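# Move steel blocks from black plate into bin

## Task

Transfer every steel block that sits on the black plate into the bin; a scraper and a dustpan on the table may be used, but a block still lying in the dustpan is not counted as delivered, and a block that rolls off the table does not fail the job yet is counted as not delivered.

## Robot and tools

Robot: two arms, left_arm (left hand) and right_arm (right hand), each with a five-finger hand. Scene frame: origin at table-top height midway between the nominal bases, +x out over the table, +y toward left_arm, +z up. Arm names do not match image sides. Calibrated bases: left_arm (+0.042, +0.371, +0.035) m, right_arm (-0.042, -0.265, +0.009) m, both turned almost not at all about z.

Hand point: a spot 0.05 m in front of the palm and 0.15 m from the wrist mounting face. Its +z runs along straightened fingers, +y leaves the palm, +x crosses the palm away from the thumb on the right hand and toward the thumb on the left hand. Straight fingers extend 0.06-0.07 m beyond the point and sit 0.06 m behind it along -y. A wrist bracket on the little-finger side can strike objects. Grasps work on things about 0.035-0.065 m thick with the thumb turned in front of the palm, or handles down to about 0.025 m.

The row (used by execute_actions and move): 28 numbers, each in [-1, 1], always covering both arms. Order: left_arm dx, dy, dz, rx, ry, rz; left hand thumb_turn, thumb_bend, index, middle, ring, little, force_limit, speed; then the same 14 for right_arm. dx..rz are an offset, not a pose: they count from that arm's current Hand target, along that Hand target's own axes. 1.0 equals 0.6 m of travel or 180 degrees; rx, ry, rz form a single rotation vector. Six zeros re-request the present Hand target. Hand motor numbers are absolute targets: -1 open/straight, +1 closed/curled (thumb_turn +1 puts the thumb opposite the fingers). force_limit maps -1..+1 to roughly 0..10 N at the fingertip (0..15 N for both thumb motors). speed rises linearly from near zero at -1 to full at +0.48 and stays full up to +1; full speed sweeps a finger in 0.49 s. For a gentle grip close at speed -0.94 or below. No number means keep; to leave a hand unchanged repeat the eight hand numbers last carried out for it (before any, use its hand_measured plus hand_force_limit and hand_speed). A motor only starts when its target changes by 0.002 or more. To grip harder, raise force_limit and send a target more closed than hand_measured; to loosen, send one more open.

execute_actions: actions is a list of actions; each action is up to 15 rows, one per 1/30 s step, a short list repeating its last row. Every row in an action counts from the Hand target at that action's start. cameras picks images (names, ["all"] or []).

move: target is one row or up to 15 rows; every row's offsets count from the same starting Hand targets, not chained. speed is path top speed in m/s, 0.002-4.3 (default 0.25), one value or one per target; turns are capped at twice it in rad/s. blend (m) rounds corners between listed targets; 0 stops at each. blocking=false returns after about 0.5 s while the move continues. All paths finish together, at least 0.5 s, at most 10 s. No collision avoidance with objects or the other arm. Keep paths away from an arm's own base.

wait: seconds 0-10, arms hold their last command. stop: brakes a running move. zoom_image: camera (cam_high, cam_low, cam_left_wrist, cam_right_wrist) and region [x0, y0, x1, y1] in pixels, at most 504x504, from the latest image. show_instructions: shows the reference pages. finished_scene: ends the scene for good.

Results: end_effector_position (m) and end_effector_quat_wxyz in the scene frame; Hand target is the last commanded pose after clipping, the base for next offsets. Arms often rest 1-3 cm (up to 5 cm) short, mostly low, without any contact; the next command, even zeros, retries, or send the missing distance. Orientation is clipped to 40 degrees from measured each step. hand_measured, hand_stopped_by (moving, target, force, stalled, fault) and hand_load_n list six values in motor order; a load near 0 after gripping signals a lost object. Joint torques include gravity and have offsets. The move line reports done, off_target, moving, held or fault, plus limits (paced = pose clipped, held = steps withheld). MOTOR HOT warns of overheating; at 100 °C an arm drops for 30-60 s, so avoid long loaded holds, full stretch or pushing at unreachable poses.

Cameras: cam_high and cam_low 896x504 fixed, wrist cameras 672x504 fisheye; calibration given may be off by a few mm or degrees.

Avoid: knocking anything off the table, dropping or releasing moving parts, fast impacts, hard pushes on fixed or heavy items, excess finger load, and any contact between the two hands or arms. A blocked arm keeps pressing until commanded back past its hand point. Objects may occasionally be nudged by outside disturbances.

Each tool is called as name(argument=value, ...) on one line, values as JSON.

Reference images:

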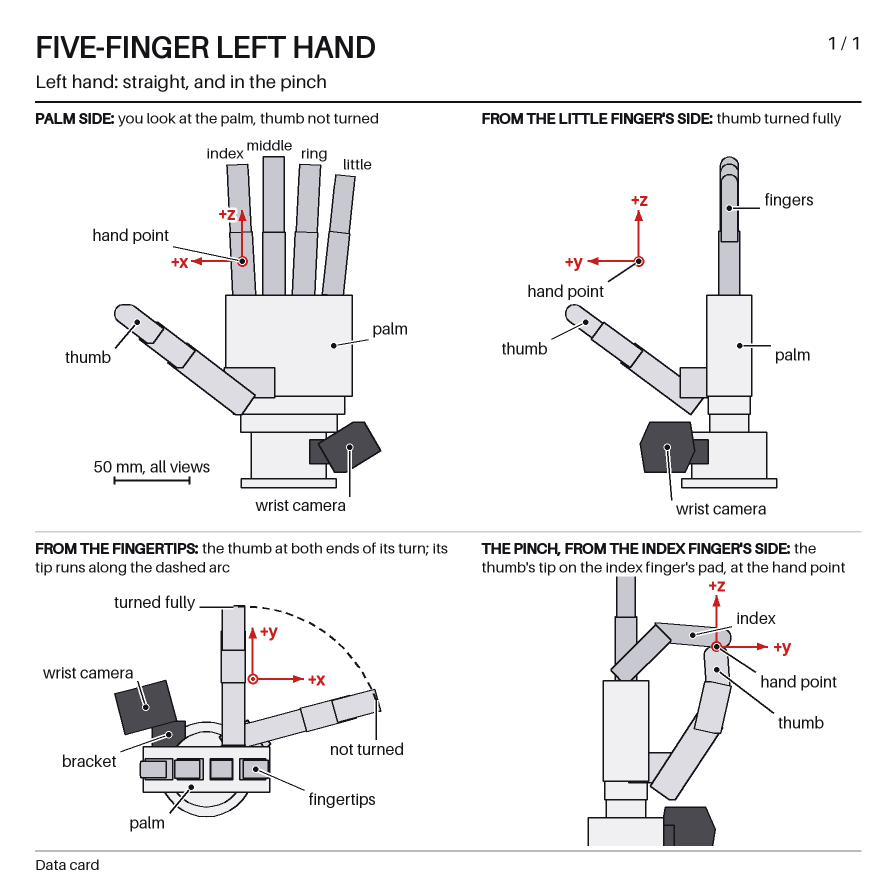

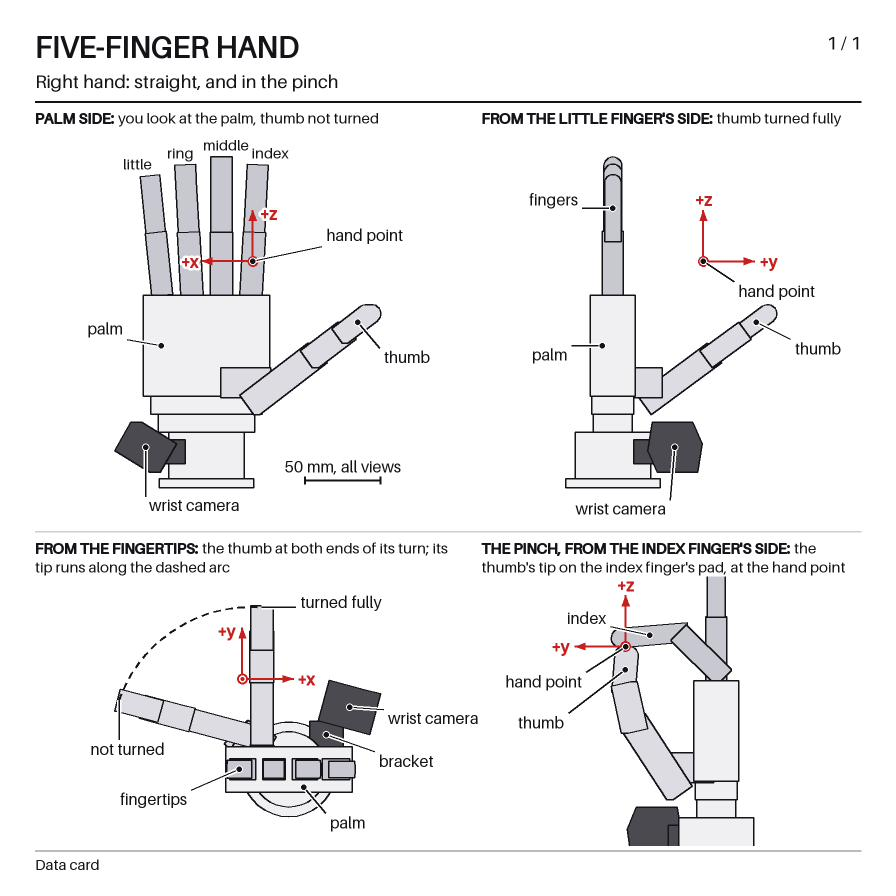

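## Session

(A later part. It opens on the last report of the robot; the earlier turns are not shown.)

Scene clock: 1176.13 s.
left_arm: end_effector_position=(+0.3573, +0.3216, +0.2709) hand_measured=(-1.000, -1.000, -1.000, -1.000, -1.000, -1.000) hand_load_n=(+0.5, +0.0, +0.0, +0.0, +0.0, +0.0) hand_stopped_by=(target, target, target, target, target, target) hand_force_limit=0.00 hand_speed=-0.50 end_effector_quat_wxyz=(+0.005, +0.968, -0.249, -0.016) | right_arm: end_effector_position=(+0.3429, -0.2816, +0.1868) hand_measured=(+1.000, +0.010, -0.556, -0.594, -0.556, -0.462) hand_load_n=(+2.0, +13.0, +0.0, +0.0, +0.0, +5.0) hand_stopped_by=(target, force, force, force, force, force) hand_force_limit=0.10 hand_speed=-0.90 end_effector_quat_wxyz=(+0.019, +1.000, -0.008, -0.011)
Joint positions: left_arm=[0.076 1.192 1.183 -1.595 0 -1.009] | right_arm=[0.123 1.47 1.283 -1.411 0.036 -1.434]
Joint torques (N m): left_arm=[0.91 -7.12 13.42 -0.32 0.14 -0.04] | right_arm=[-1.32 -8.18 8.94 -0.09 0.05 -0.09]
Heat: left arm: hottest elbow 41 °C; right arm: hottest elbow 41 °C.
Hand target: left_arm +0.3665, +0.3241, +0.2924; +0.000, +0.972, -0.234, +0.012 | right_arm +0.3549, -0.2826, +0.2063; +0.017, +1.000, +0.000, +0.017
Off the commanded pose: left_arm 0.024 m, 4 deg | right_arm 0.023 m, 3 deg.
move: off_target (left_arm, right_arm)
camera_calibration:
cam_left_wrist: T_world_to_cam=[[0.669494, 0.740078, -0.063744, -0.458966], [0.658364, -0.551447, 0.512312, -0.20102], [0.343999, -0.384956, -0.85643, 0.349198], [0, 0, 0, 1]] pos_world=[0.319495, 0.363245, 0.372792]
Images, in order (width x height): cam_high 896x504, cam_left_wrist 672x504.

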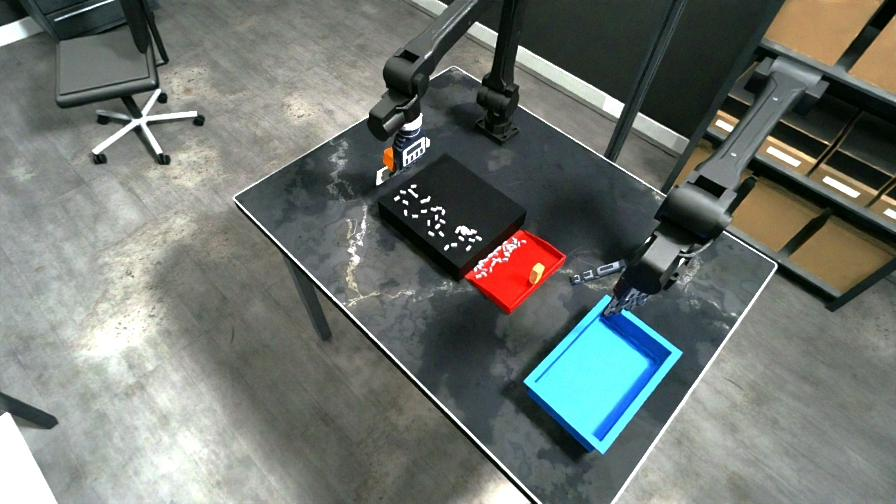

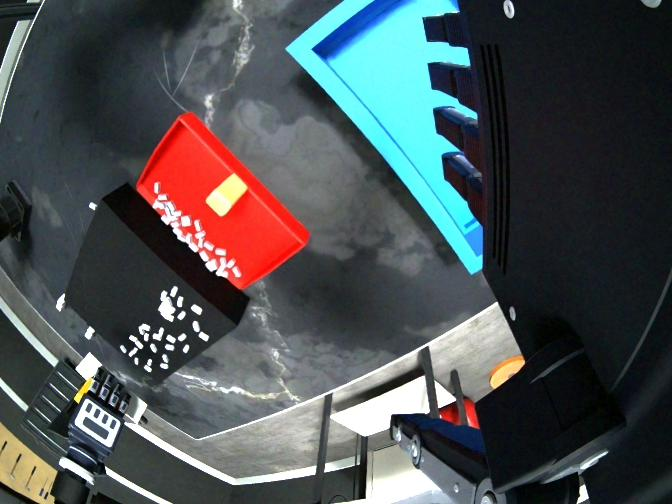

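move(target=[0,0,0,0,0,0,-1,-1,-1,-1,-1,-1,0,-0.5,0.02,-0.0167,0.07,0,0,0,1,0.8,-0.2,-0.2,-0.2,-0.3,0.1,-0.9], speed=0.08, cameras=["cam_high","cam_left_wrist"])

zoom_image(camera="cam_high", region=[350, 120, 450, 220])

zoom_image(camera="cam_left_wrist", region=[20, 270, 220, 430])

Scene clock: 1188.03 s.
left_arm: end_effector_position=(+0.3573, +0.3216, +0.2709) hand_measured=(-1.000, -1.000, -1.000, -1.000, -1.000, -1.000) hand_load_n=(+0.0, +0.0, +0.0, +0.0, +0.0, +0.0) hand_stopped_by=(target, target, target, target, target, target) hand_force_limit=0.00 hand_speed=-0.50 end_effector_quat_wxyz=(+0.005, +0.968, -0.249, -0.016) | right_arm: end_effector_position=(+0.3569, -0.2799, +0.1576) hand_measured=(+1.000, +0.010, -0.556, -0.594, -0.556, -0.462) hand_load_n=(+2.0, +13.0, +0.5, +0.0, +0.0, +5.0) hand_stopped_by=(target, force, force, force, force, force) hand_force_limit=0.10 hand_speed=-0.90 end_effector_quat_wxyz=(+0.018, +1.000, -0.008, -0.002)
Joint positions: left_arm=[0.076 1.192 1.183 -1.595 0 -1.009] | right_arm=[0.123 1.509 1.25 -1.32 0.036 -1.434]
Joint torques (N m): left_arm=[1.03 -7.18 13.41 -0.4 0.15 -0.05] | right_arm=[-0.09 -7.36 7.57 0.47 0.05 0.06]
Heat: left arm: hottest elbow 43 °C; right arm: hottest elbow 41 °C.
Hand target: left_arm +0.3665, +0.3241, +0.2924; +0.000, +0.972, -0.234, +0.012 | right_arm +0.3683, -0.2740, +0.1644; +0.017, +1.000, +0.000, +0.017
Off the commanded pose: left_arm 0.024 m, 4 deg | right_arm 0.015 m, 2 deg.
move: off_target (left_arm, right_arm)
camera_calibration:
cam_left_wrist: T_world_to_cam=[[0.669494, 0.740078, -0.063744, -0.458966], [0.658364, -0.551447, 0.512312, -0.20102], [0.343999, -0.384956, -0.85643, 0.349198], [0, 0, 0, 1]] pos_world=[0.319495, 0.363245, 0.372792]
Images, in order (width x height): cam_high 896x504, cam_left_wrist 672x504.

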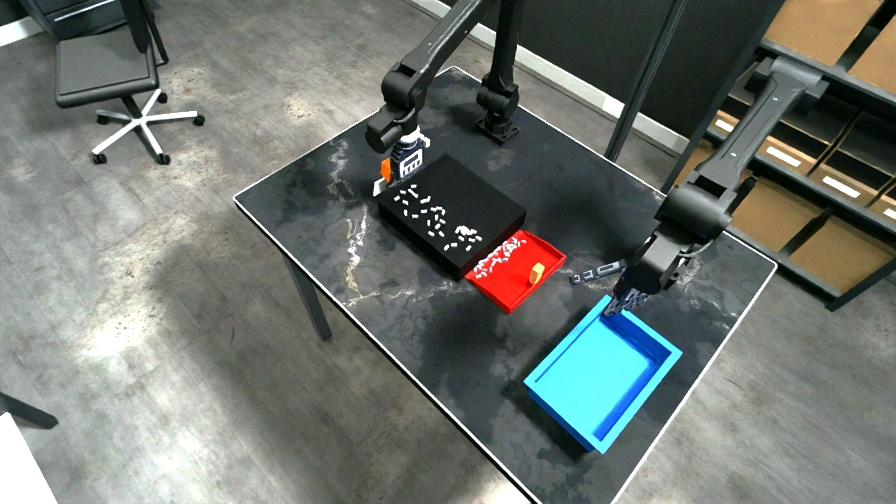

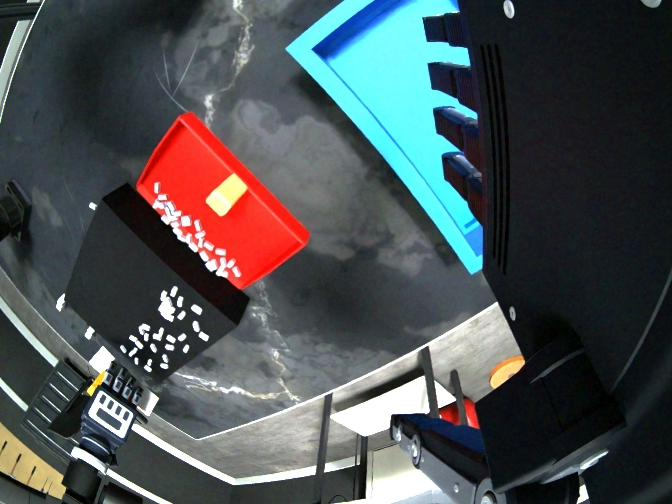

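Scaled by 5.040.

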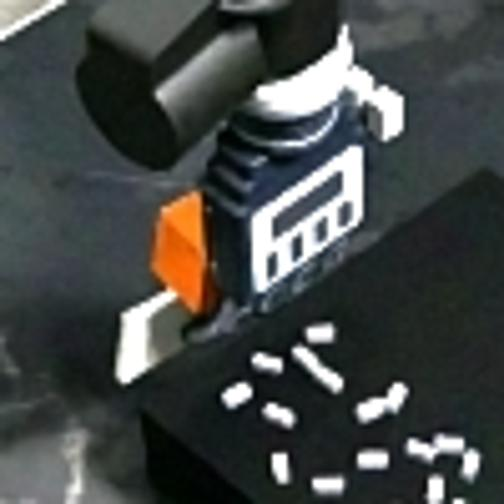

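Scaled by 2.520 from the camera's 672x504 image, which has a finer 960x720 frame.

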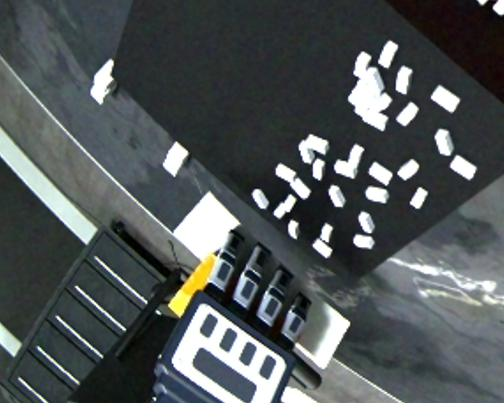

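move(target=[[0,0,0,0,0,0,-1,-1,-1,-1,-1,-1,0,-0.5,-0.0083,-0.0233,0.0,0,0,0,1,0.8,-0.2,-0.2,-0.2,-0.3,0.1,-0.9],[0,0,0,0,0,0,-1,-1,-1,-1,-1,-1,0,-0.5,-0.0083,-0.0233,0.054,0,0,0,1,0.8,-0.2,-0.2,-0.2,-0.3,0.1,-0.9]], speed=[0.06,0.04], cameras=["cam_high","cam_left_wrist"])

zoom_image(camera="cam_high", region=[350, 120, 450, 220])

zoom_image(camera="cam_left_wrist", region=[20, 270, 220, 430])

Scene clock: 1195.20 s.
left_arm: end_effector_position=(+0.3573, +0.3216, +0.2709) hand_measured=(-1.000, -1.000, -1.000, -1.000, -1.000, -1.000) hand_load_n=(+0.0, +0.0, +0.0, +0.0, +0.5, +0.0) hand_stopped_by=(target, target, target, target, target, target) hand_force_limit=0.00 hand_speed=-0.50 end_effector_quat_wxyz=(+0.005, +0.968, -0.249, -0.016) | right_arm: end_effector_position=(+0.3557, -0.2648, +0.1378) hand_measured=(+1.000, +0.010, -0.556, -0.594, -0.556, -0.462) hand_load_n=(+2.0, +13.5, +0.5, +0.0, +0.0, +6.0) hand_stopped_by=(target, force, force, force, force, force) hand_force_limit=0.10 hand_speed=-0.90 end_effector_quat_wxyz=(+0.022, +1.000, +0.002, +0.007)
Joint positions: left_arm=[0.076 1.192 1.183 -1.595 0 -1.009] | right_arm=[0.164 1.513 1.2 -1.251 0.046 -1.412]
Joint torques (N m): left_arm=[1.03 -7.06 13.45 -0.35 0.14 -0.04] | right_arm=[-0.03 -6.18 6.09 1.16 0.09 0.12]
Heat: left arm: hottest elbow 43 °C; right arm: hottest elbow 41 °C.
Hand target: left_arm +0.3665, +0.3241, +0.2924; +0.000, +0.972, -0.234, +0.012 | right_arm +0.3644, -0.2611, +0.1314; +0.017, +1.000, +0.000, +0.017
Off the commanded pose: left_arm 0.024 m, 4 deg | right_arm 0.011 m, 1 deg.
move: off_target (left_arm, right_arm)
camera_calibration:
cam_left_wrist: T_world_to_cam=[[0.669494, 0.740078, -0.063744, -0.458966], [0.658364, -0.551447, 0.512312, -0.20102], [0.343999, -0.384956, -0.85643, 0.349198], [0, 0, 0, 1]] pos_world=[0.319495, 0.363245, 0.372792]
Images, in order (width x height): cam_high 896x504, cam_left_wrist 672x504.

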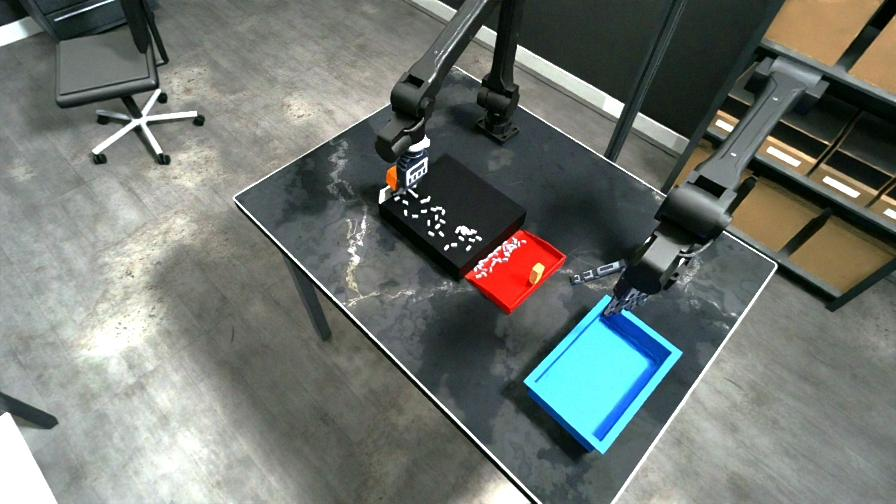

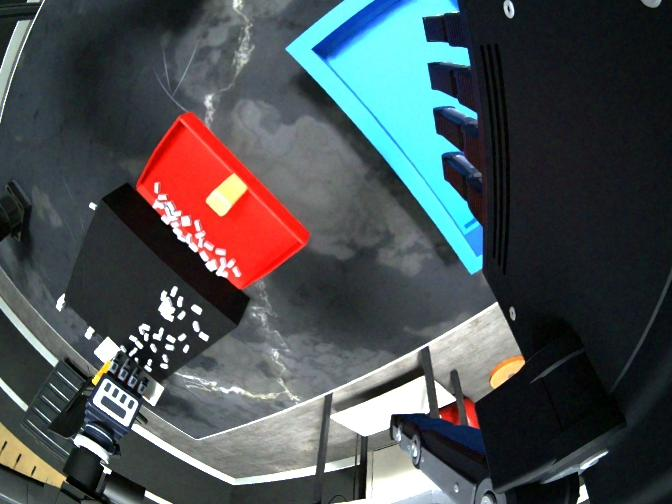

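Scaled by 5.040.

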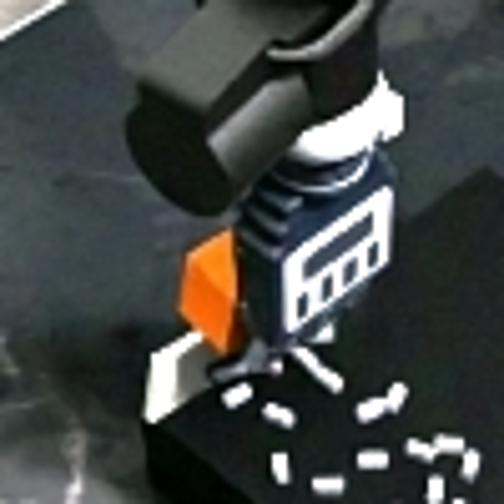

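Scaled by 2.520 from the camera's 672x504 image, which has a finer 960x720 frame.

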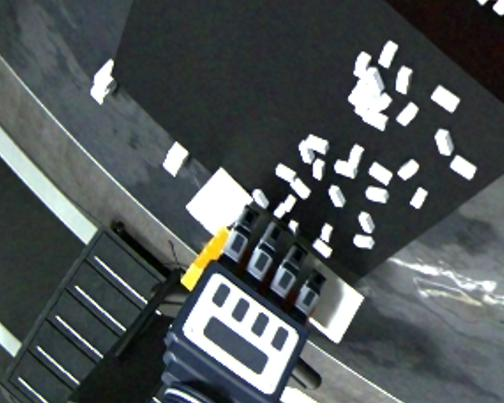

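move(target=[[0,0,0,0,0,0,-1,-1,-1,-1,-1,-1,0,-0.5,0,-0.025,0.0,0,0,0,1,0.8,-0.2,-0.2,-0.2,-0.3,0.1,-0.9],[0,0,0,0,0,0,-1,-1,-1,-1,-1,-1,0,-0.5,0,-0.0833,0.0,0,0,-0.0444,1,0.8,-0.2,-0.2,-0.2,-0.3,0.1,-0.9],[0,0,0,0,0,0,-1,-1,-1,-1,-1,-1,0,-0.5,-0.008,-0.2167,0.0,0,0,-0.0444,1,0.8,-0.2,-0.2,-0.2,-0.3,0.1,-0.9]], speed=[0.05,0.05,0.06], blend=[0.005,0.005,0], cameras=["cam_high","cam_left_wrist"])

zoom_image(camera="cam_high", region=[370, 120, 530, 300])

zoom_image(camera="cam_left_wrist", region=[20, 150, 260, 390])

Scene clock: 1208.90 s.
left_arm: end_effector_position=(+0.3573, +0.3216, +0.2709) hand_measured=(-1.000, -1.000, -1.000, -1.000, -1.000, -1.000) hand_load_n=(+0.0, +0.0, +0.0, +0.0, +0.0, +0.0) hand_stopped_by=(target, target, target, target, target, target) hand_force_limit=0.00 hand_speed=-0.50 end_effector_quat_wxyz=(+0.005, +0.968, -0.249, -0.016) | right_arm: end_effector_position=(+0.3541, -0.1503, +0.1348) hand_measured=(+1.000, +0.010, -0.556, -0.592, -0.556, -0.462) hand_load_n=(+1.5, +15.5, +0.0, -4.5, +0.0, +4.0) hand_stopped_by=(target, force, force, force, force, force) hand_force_limit=0.10 hand_speed=-0.90 end_effector_quat_wxyz=(+0.027, +0.997, +0.073, +0.018)
Joint positions: left_arm=[0.076 1.192 1.183 -1.595 0 -1.009] | right_arm=[0.434 1.565 1.25 -1.242 0.063 -1.287]
Joint torques (N m): left_arm=[1.08 -7 13.41 -0.4 0.14 -0.04] | right_arm=[0.73 -5.07 8.06 0.34 -0.22 0.26]
Heat: left arm: hottest elbow 44 °C; right arm: hottest elbow 41 °C.
Hand target: left_arm +0.3665, +0.3241, +0.2924; +0.000, +0.972, -0.234, +0.012 | right_arm +0.3597, -0.1312, +0.1268; +0.018, +0.997, +0.070, +0.016
Off the commanded pose: left_arm 0.024 m, 4 deg | right_arm 0.021 m, 1 deg.
move: off_target (left_arm, right_arm)
camera_calibration:
cam_left_wrist: T_world_to_cam=[[0.669494, 0.740078, -0.063744, -0.458966], [0.658364, -0.551447, 0.512312, -0.20102], [0.343999, -0.384956, -0.85643, 0.349198], [0, 0, 0, 1]] pos_world=[0.319495, 0.363245, 0.372792]
Images, in order (width x height): cam_high 896x504, cam_left_wrist 672x504.

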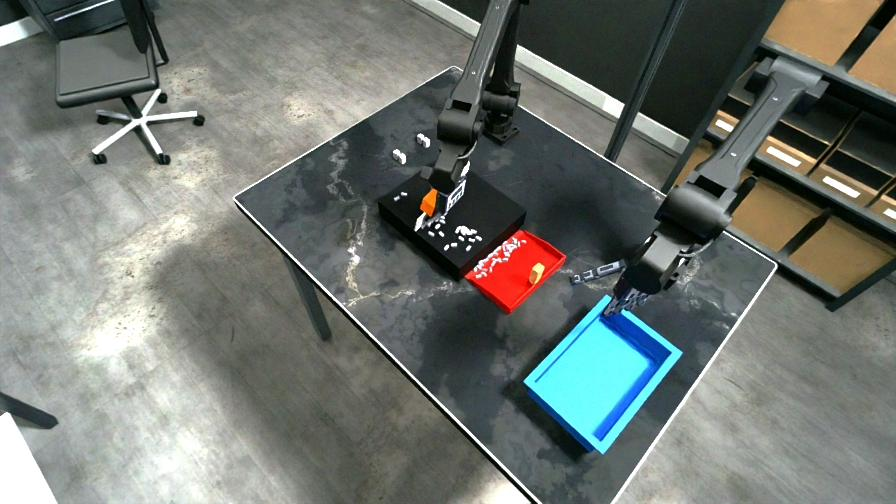

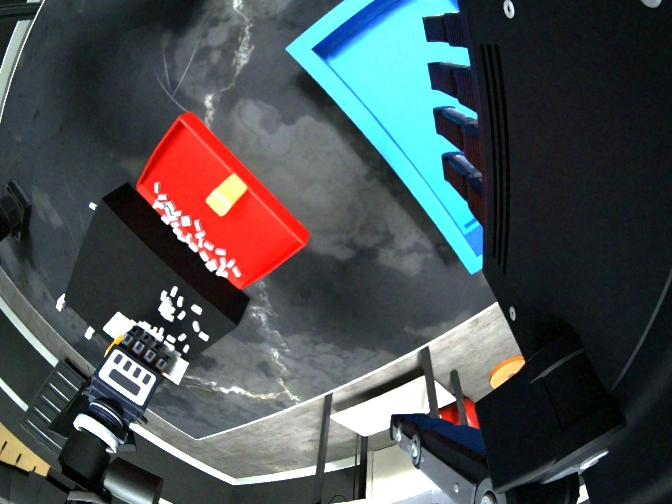

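Scaled by 2.800.

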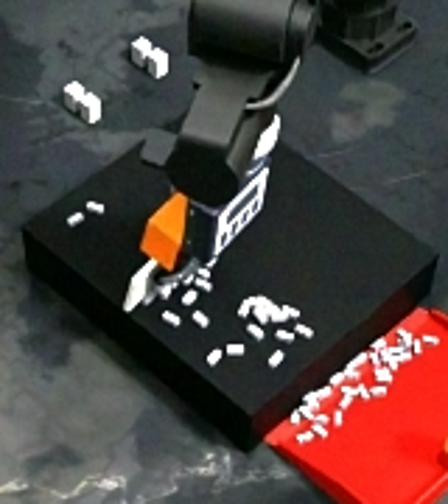

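Scaled by 2.100 from the camera's 672x504 image, which has a finer 960x720 frame.

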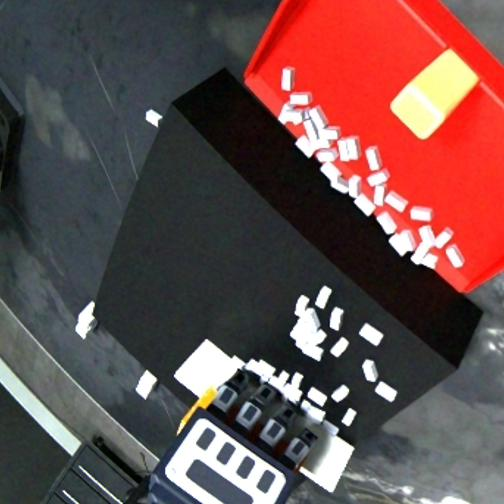

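move(target=[0,0,0,0,0,0,-1,-1,-1,-1,-1,-1,0,-0.5,0.011,-0.1499,-0.003,0,-0.018,0,1,0.8,-0.2,-0.2,-0.2,-0.3,0.1,-0.9], speed=0.06, cameras=["cam_high","cam_left_wrist"])

zoom_image(camera="cam_high", region=[370, 120, 530, 300])

zoom_image(camera="cam_left_wrist", region=[20, 150, 260, 390])

Scene clock: 1218.17 s.
left_arm: end_effector_position=(+0.3573, +0.3216, +0.2709) hand_measured=(-1.000, -1.000, -1.000, -1.000, -1.000, -1.000) hand_load_n=(+0.0, +0.0, +0.0, +0.0, -0.5, +0.0) hand_stopped_by=(target, target, target, target, target, target) hand_force_limit=0.00 hand_speed=-0.50 end_effector_quat_wxyz=(+0.005, +0.968, -0.249, -0.016) | right_arm: end_effector_position=(+0.3545, -0.0632, +0.1361) hand_measured=(+1.000, +0.010, -0.556, -0.592, -0.556, -0.462) hand_load_n=(+2.0, +15.5, +0.0, -6.0, +0.0, +3.5) hand_stopped_by=(target, force, force, force, force, force) hand_force_limit=0.10 hand_speed=-0.90 end_effector_quat_wxyz=(+0.031, +0.997, +0.067, -0.002)
Joint positions: left_arm=[0.076 1.192 1.183 -1.595 0 -1.009] | right_arm=[0.588 1.701 1.421 -1.325 0.051 -1.119]
Joint torques (N m): left_arm=[1.03 -7.18 13.42 -0.36 0.15 -0.05] | right_arm=[1.08 -6.42 8.13 0.06 -0.62 0.19]
Heat: left arm: hottest elbow 45 °C; right arm: hottest elbow 41 °C.
Hand target: left_arm +0.3665, +0.3241, +0.2924; +0.000, +0.972, -0.234, +0.012 | right_arm +0.3537, -0.0412, +0.1252; +0.020, +0.997, +0.069, -0.012
Off the commanded pose: left_arm 0.024 m, 4 deg | right_arm 0.025 m, 2 deg.
move: off_target (left_arm, right_arm)
camera_calibration:
cam_left_wrist: T_world_to_cam=[[0.669494, 0.740078, -0.063744, -0.458966], [0.658364, -0.551447, 0.512312, -0.20102], [0.343999, -0.384956, -0.85643, 0.349198], [0, 0, 0, 1]] pos_world=[0.319495, 0.363245, 0.372792]
Images, in order (width x height): cam_high 896x504, cam_left_wrist 672x504.

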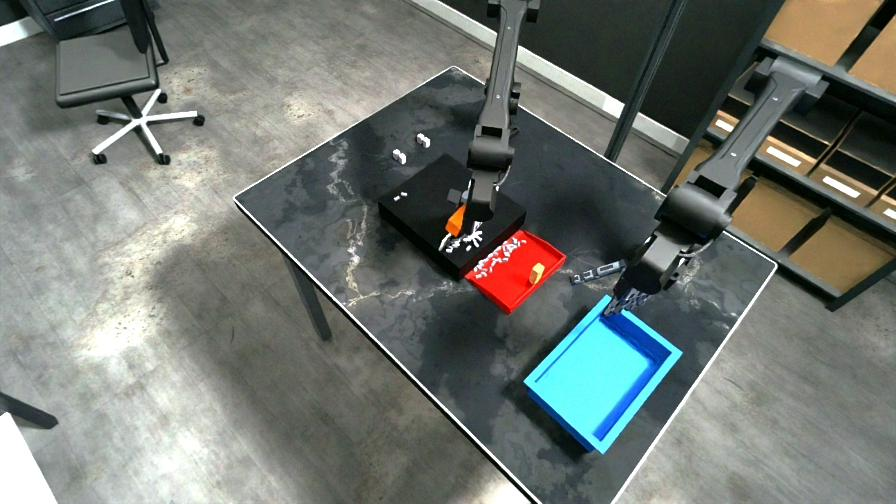

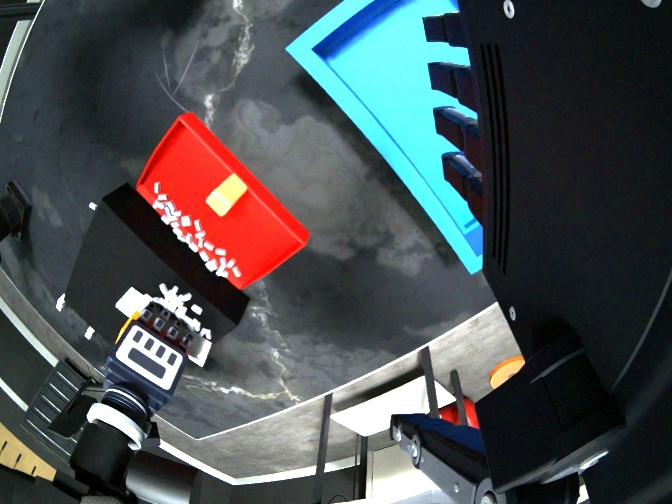

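Scaled by 2.800.

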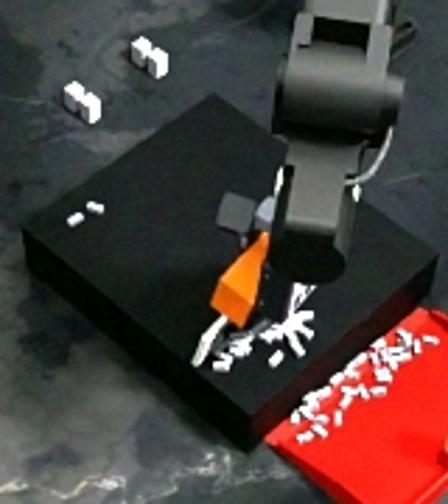

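Scaled by 2.100 from the camera's 672x504 image, which has a finer 960x720 frame.

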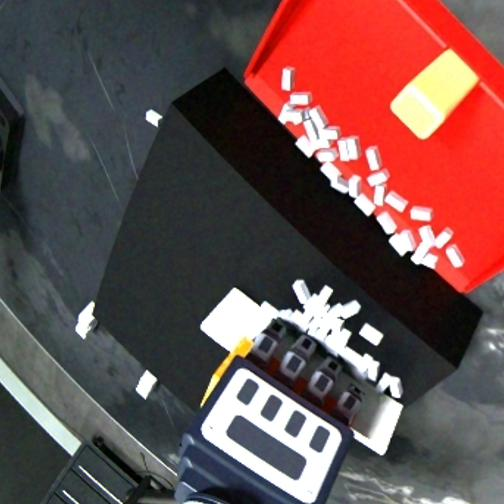

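move(target=[[0,0,0,0,0,0,-1,-1,-1,-1,-1,-1,0,-0.5,0.009,-0.0831,0,0,0,-0.02,1,0.8,-0.2,-0.2,-0.2,-0.3,0.1,-0.9],[0,0,0,0,0,0,-1,-1,-1,-1,-1,-1,0,-0.5,0.0022,-0.155,-0.008,0,0,-0.03,1,0.8,-0.2,-0.2,-0.2,-0.3,0.1,-0.9]], speed=0.05, blend=[0.01,0], cameras=["cam_high","cam_left_wrist"])

zoom_image(camera="cam_high", region=[400, 140, 580, 320])

zoom_image(camera="cam_left_wrist", region=[60, 120, 310, 370])

Scene clock: 1225.80 s.
left_arm: end_effector_position=(+0.3573, +0.3216, +0.2709) hand_measured=(-1.000, -1.000, -1.000, -1.000, -1.000, -1.000) hand_load_n=(+0.0, +0.0, +0.0, +0.0, +0.0, +0.0) hand_stopped_by=(target, target, target, target, target, target) hand_force_limit=0.00 hand_speed=-0.50 end_effector_quat_wxyz=(+0.005, +0.968, -0.249, -0.016) | right_arm: end_effector_position=(+0.3375, +0.0407, +0.1119) hand_measured=(+1.000, +0.010, -0.556, -0.594, -0.556, -0.462) hand_load_n=(+2.0, +15.0, +0.5, +0.0, +0.0, +6.5) hand_stopped_by=(target, force, force, force, force, force) hand_force_limit=0.10 hand_speed=-0.90 end_effector_quat_wxyz=(+0.029, +0.992, +0.123, -0.028)
Joint positions: left_arm=[0.076 1.192 1.183 -1.595 0 -1.009] | right_arm=[0.763 1.865 1.58 -1.365 0.013 -1.057]
Joint torques (N m): left_arm=[1.03 -7.06 13.42 -0.39 0.15 -0.05] | right_arm=[0.15 -11.58 8.83 -0.2 0.04 0.16]
Heat: left arm: hottest elbow 45 °C; right arm: hottest elbow 41 °C.
Hand target: left_arm +0.3665, +0.3241, +0.2924; +0.000, +0.972, -0.234, +0.012 | right_arm +0.3422, +0.0512, +0.1264; +0.020, +0.993, +0.116, -0.013
Off the commanded pose: left_arm 0.024 m, 4 deg | right_arm 0.018 m, 2 deg.
move: off_target (left_arm, right_arm)
camera_calibration:
cam_left_wrist: T_world_to_cam=[[0.669494, 0.740078, -0.063744, -0.458966], [0.658364, -0.551447, 0.512312, -0.20102], [0.343999, -0.384956, -0.85643, 0.349198], [0, 0, 0, 1]] pos_world=[0.319495, 0.363245, 0.372792]
Images, in order (width x height): cam_high 896x504, cam_left_wrist 672x504.

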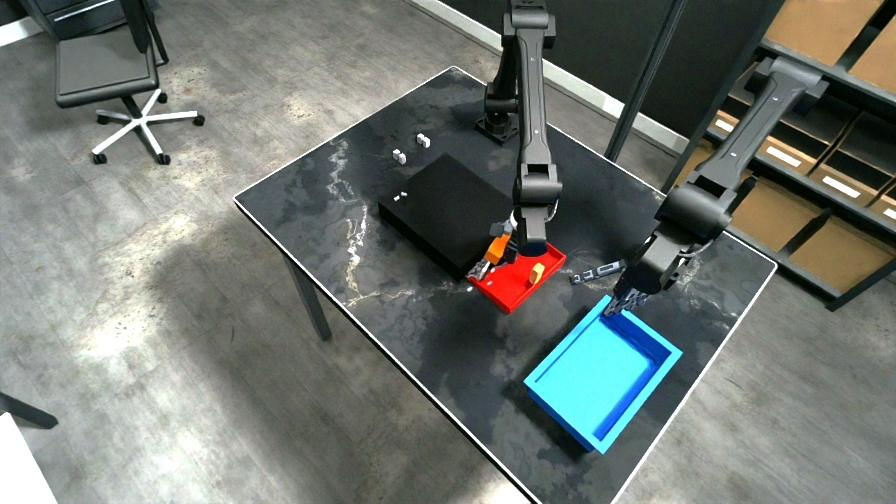

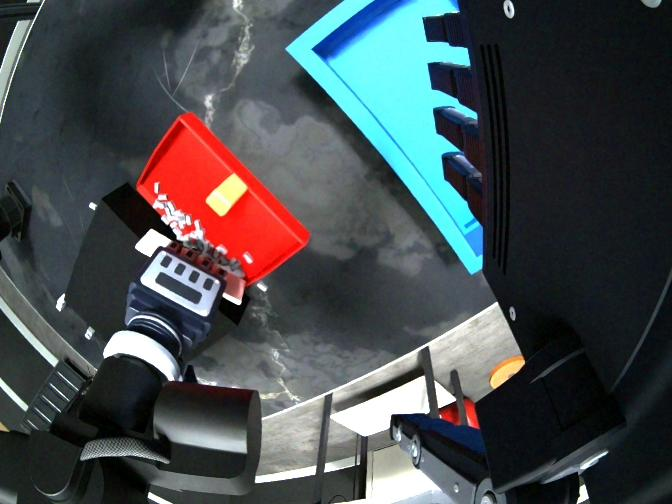

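Scaled by 2.800.

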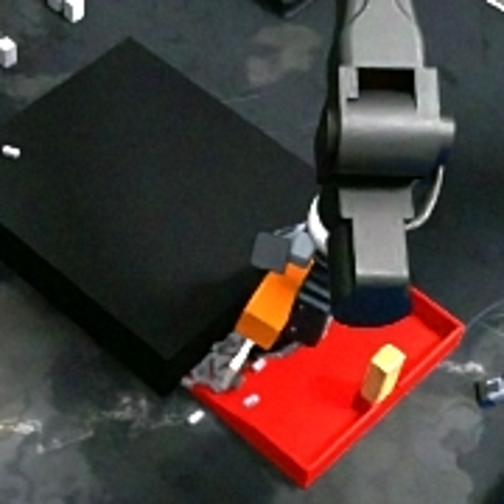

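Scaled by 2.016 from the camera's 672x504 image, which has a finer 960x720 frame.

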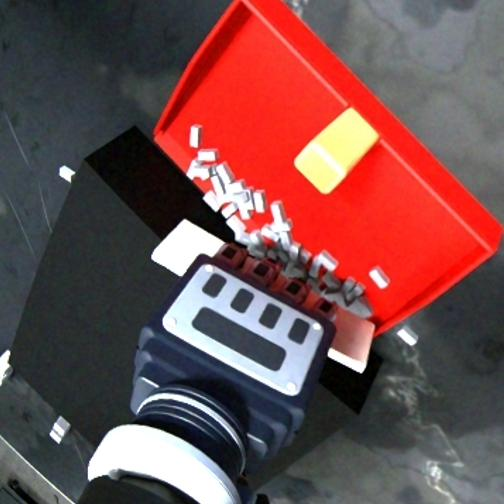

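move(target=[[0,0,0,0,0,0,-1,-1,-1,-1,-1,-1,0,-0.5,0,0,-0.1,0,0,0,1,0.8,-0.2,-0.2,-0.2,-0.3,0.1,-0.9],[0,0,0,0,0,0,-1,-1,-1,-1,-1,-1,0,-0.5,0,0.4,-0.1,0,0,0,1,0.8,-0.2,-0.2,-0.2,-0.3,0.1,-0.9]], speed=[0.08,0.2], blend=[0.01,0], cameras=["cam_high","cam_left_wrist"])

zoom_image(camera="cam_high", region=[400, 140, 580, 320])

zoom_image(camera="cam_left_wrist", region=[60, 100, 320, 360])

Scene clock: 1235.83 s.
left_arm: end_effector_position=(+0.3573, +0.3216, +0.2709) hand_measured=(-1.000, -1.000, -1.000, -1.000, -1.000, -1.000) hand_load_n=(+0.0, +0.0, +0.0, +0.0, +0.0, +0.0) hand_stopped_by=(target, target, target, target, target, target) hand_force_limit=0.00 hand_speed=-0.50 end_effector_quat_wxyz=(+0.005, +0.968, -0.249, -0.016) | right_arm: end_effector_position=(+0.3924, -0.1820, +0.1776) hand_measured=(+1.000, +0.010, -0.556, -0.594, -0.556, -0.462) hand_load_n=(+2.0, +15.0, +0.5, +0.0, +0.0, +6.0) hand_stopped_by=(target, force, force, force, force, force) hand_force_limit=0.10 hand_speed=-0.90 end_effector_quat_wxyz=(+0.024, +0.993, +0.111, -0.041)
Joint positions: left_arm=[0.076 1.192 1.183 -1.595 0 -1.009] | right_arm=[0.333 1.661 1.476 -1.475 0.029 -1.462]
Joint torques (N m): left_arm=[1.32 -7.06 13.45 -0.36 0.16 -0.05] | right_arm=[-0.97 -11.16 7.41 0.29 0.1 -0.09]
Heat: left arm: hottest elbow 45 °C; right arm: hottest elbow 41 °C.
Hand target: left_arm +0.3665, +0.3241, +0.2924; +0.000, +0.972, -0.234, +0.012 | right_arm +0.3990, -0.1796, +0.1950; +0.020, +0.993, +0.116, -0.013
Off the commanded pose: left_arm 0.024 m, 4 deg | right_arm 0.019 m, 3 deg.
move: off_target (left_arm, right_arm)
camera_calibration:
cam_left_wrist: T_world_to_cam=[[0.669494, 0.740078, -0.063744, -0.458966], [0.658364, -0.551447, 0.512312, -0.20102], [0.343999, -0.384956, -0.85643, 0.349198], [0, 0, 0, 1]] pos_world=[0.319495, 0.363245, 0.372792]
Images, in order (width x height): cam_high 896x504, cam_left_wrist 672x504.

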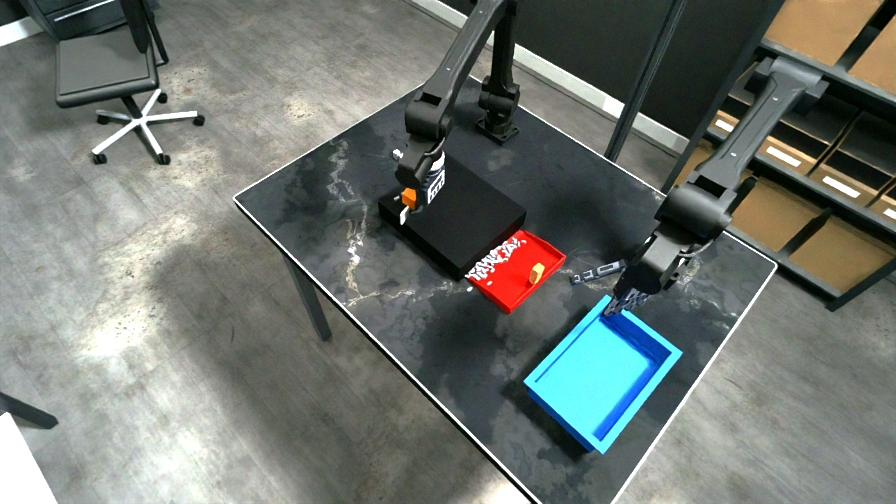

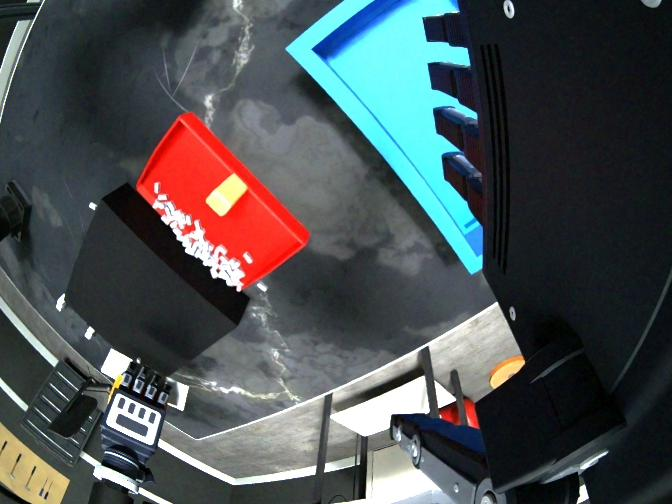

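Scaled by 2.800.

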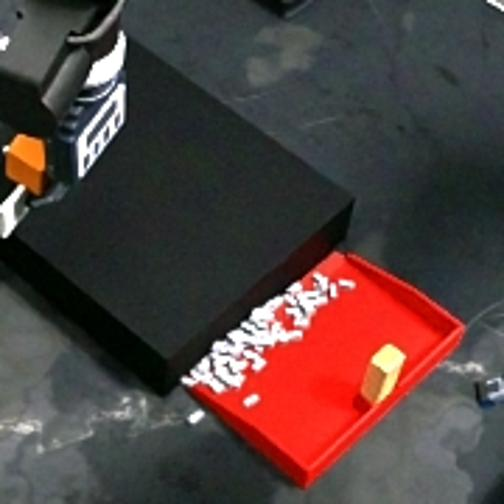

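Scaled by 1.938 from the camera's 672x504 image, which has a finer 960x720 frame.

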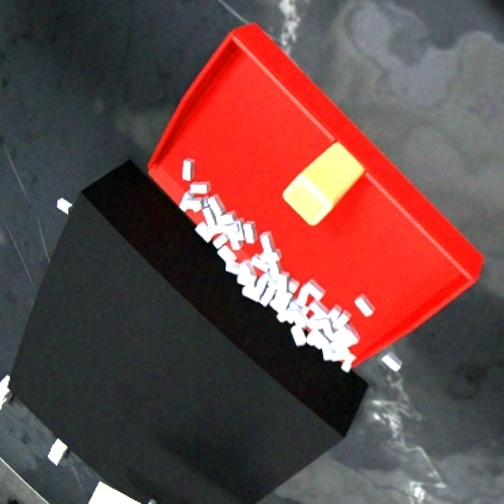

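move(target=[0,0,0,0,0,0,-1,-1,-1,-1,-1,-1,0,-0.5,-0.1197,0.1153,0.045,0,0,0.074,1,0.8,-0.2,-0.2,-0.2,-0.3,0.1,-0.9], speed=0.1, cameras=["cam_high","cam_left_wrist"])

zoom_image(camera="cam_high", region=[350, 120, 450, 220])

zoom_image(camera="cam_left_wrist", region=[20, 270, 220, 430])

Scene clock: 1246.73 s.
left_arm: end_effector_position=(+0.3573, +0.3216, +0.2709) hand_measured=(-1.000, -1.000, -1.000, -1.000, -1.000, -1.000) hand_load_n=(+0.0, +0.0, +0.0, +0.0, +0.0, +0.0) hand_stopped_by=(target, target, target, target, target, target) hand_force_limit=0.00 hand_speed=-0.50 end_effector_quat_wxyz=(+0.005, +0.968, -0.249, -0.016) | right_arm: end_effector_position=(+0.3373, -0.2629, +0.1577) hand_measured=(+1.000, +0.010, -0.556, -0.594, -0.556, -0.462) hand_load_n=(+2.0, +15.0, +0.5, +0.0, +0.0, +6.5) hand_stopped_by=(target, force, force, force, force, force) hand_force_limit=0.10 hand_speed=-0.90 end_effector_quat_wxyz=(+0.021, +0.999, +0.014, -0.041)
Joint positions: left_arm=[0.076 1.192 1.183 -1.595 0 -1.009] | right_arm=[0.171 1.516 1.247 -1.391 0.029 -1.429]
Joint torques (N m): left_arm=[1.2 -7.12 13.42 -0.39 0.16 -0.05] | right_arm=[-1.79 -9.11 7.15 0.29 0.26 0.17]
Heat: left arm: hottest elbow 46 °C; right arm: hottest elbow 41 °C.
Hand target: left_arm +0.3665, +0.3241, +0.2924; +0.000, +0.972, -0.234, +0.012 | right_arm +0.3445, -0.2645, +0.1728; +0.021, +1.000, +0.000, -0.011
Off the commanded pose: left_arm 0.024 m, 4 deg | right_arm 0.017 m, 4 deg.
move: off_target (left_arm, right_arm)
camera_calibration:
cam_left_wrist: T_world_to_cam=[[0.669494, 0.740078, -0.063744, -0.458966], [0.658364, -0.551447, 0.512312, -0.20102], [0.343999, -0.384956, -0.85643, 0.349198], [0, 0, 0, 1]] pos_world=[0.319495, 0.363245, 0.372792]
Images, in order (width x height): cam_high 896x504, cam_left_wrist 672x504.

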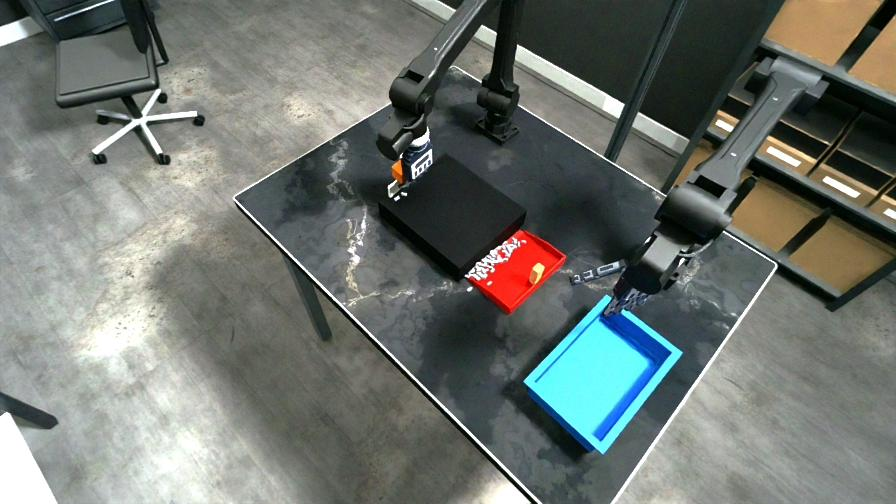

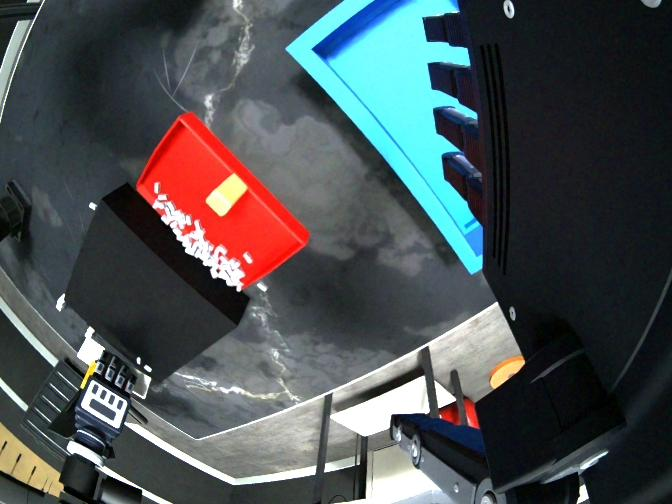

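Scaled by 5.040.

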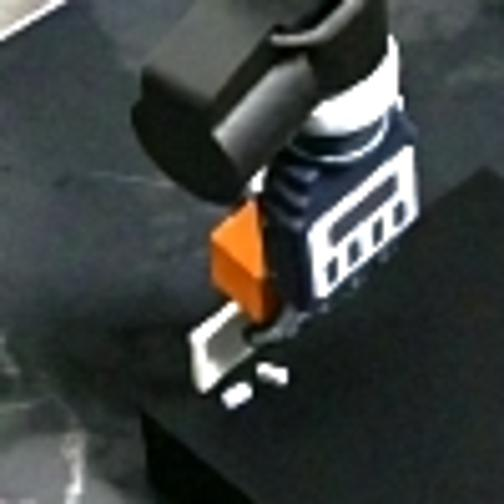

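Scaled by 2.520 from the camera's 672x504 image, which has a finer 960x720 frame.

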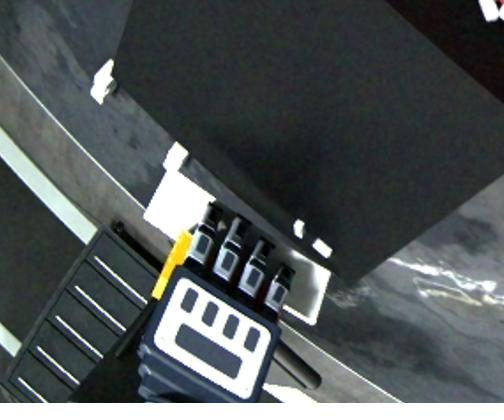

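move(target=[[0,0,0,0,0,0,-1,-1,-1,-1,-1,-1,0,-0.5, 0,0.02,0,0,0,0,1,0.8,-0.2,-0.2,-0.2,-0.3,0.1,-0.9],[0,0,0,0,0,0,-1,-1,-1,-1,-1,-1,0,-0.5, 0,0.02,0.0667,0,0,0,1,0.8,-0.2,-0.2,-0.2,-0.3,0.1,-0.9]], speed=0.06, cameras=["cam_high","cam_left_wrist"])

Scene clock: 1273.00 s.
left_arm: end_effector_position=(+0.3573, +0.3216, +0.2709) hand_measured=(-1.000, -1.000, -1.000, -1.000, -1.000, -1.000) hand_load_n=(+0.0, +0.0, +0.5, -0.5, +0.0, +0.0) hand_stopped_by=(target, target, target, target, target, target) hand_force_limit=0.00 hand_speed=-0.50 end_effector_quat_wxyz=(+0.005, +0.968, -0.249, -0.016) | right_arm: end_effector_position=(+0.3347, -0.2736, +0.1339) hand_measured=(+1.000, +0.010, -0.556, -0.594, -0.556, -0.462) hand_load_n=(+2.0, +14.0, +1.0, +0.0, +0.0, +6.0) hand_stopped_by=(target, force, force, force, force, force) hand_force_limit=0.10 hand_speed=-0.90 end_effector_quat_wxyz=(+0.027, +0.999, -0.002, -0.027)
Joint positions: left_arm=[0.076 1.192 1.183 -1.595 0 -1.009] | right_arm=[0.151 1.509 1.177 -1.299 0.046 -1.417]
Joint torques (N m): left_arm=[0.97 -7.06 13.42 -0.29 0.15 -0.03] | right_arm=[-1.9 -7.12 6.01 0.85 0.11 -0.1]
Heat: left arm: hottest elbow 46 °C; right arm: hottest elbow 40 °C.
Hand target: left_arm +0.3665, +0.3241, +0.2924; +0.000, +0.972, -0.234, +0.012 | right_arm +0.3437, -0.2782, +0.1333; +0.021, +1.000, +0.000, -0.011
Off the commanded pose: left_arm 0.024 m, 4 deg | right_arm 0.010 m, 2 deg.
move: off_target (left_arm)
camera_calibration:
cam_left_wrist: T_world_to_cam=[[0.669494, 0.740078, -0.063744, -0.458966], [0.658364, -0.551447, 0.512312, -0.20102], [0.343999, -0.384956, -0.85643, 0.349198], [0, 0, 0, 1]] pos_world=[0.319495, 0.363245, 0.372792]
Images, in order (width x height): cam_high 896x504, cam_left_wrist 672x504.

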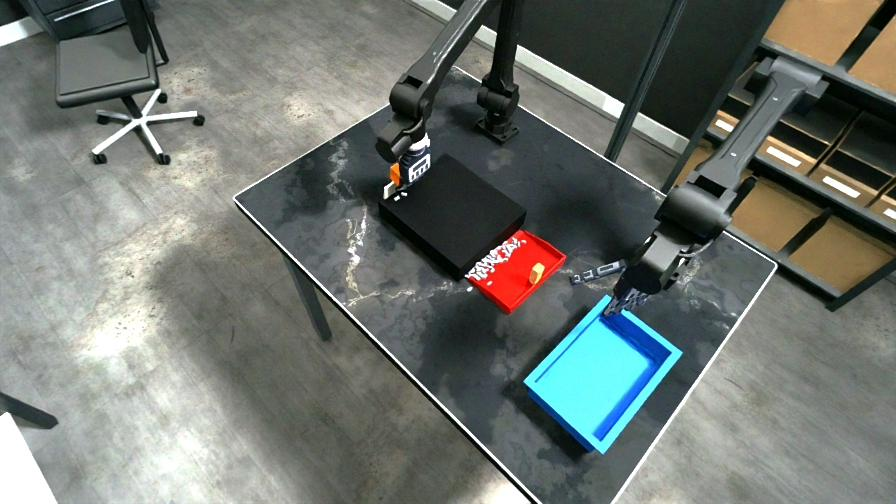

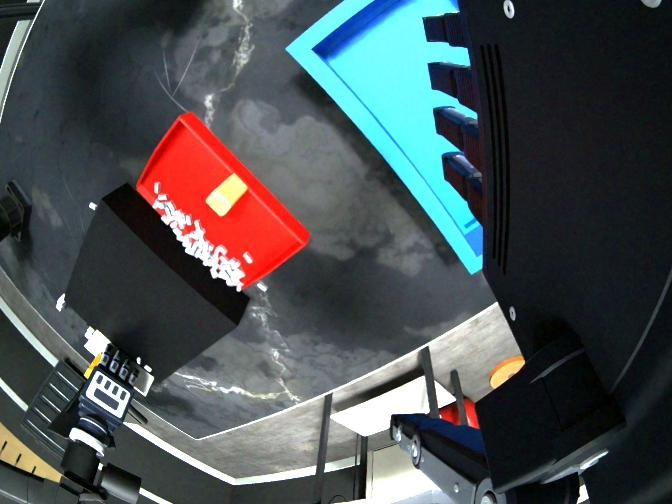

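zoom_image(camera="cam_high", region=[350, 120, 550, 320])

zoom_image(camera="cam_left_wrist", region=[40, 240, 240, 440])

Scaled by 2.520.

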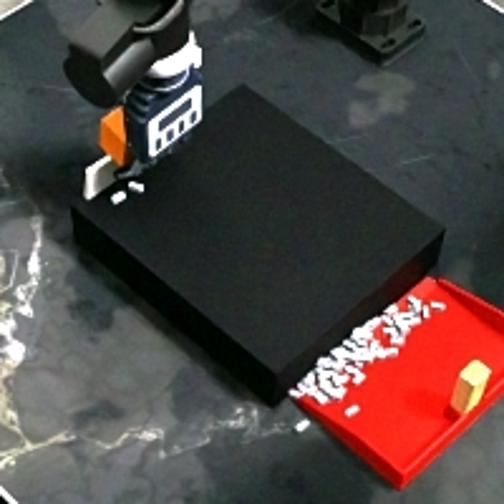

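Scaled by 2.520 from the camera's 672x504 image, which has a finer 960x720 frame.

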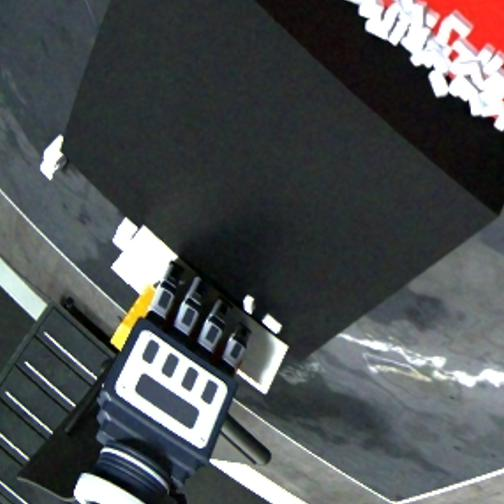

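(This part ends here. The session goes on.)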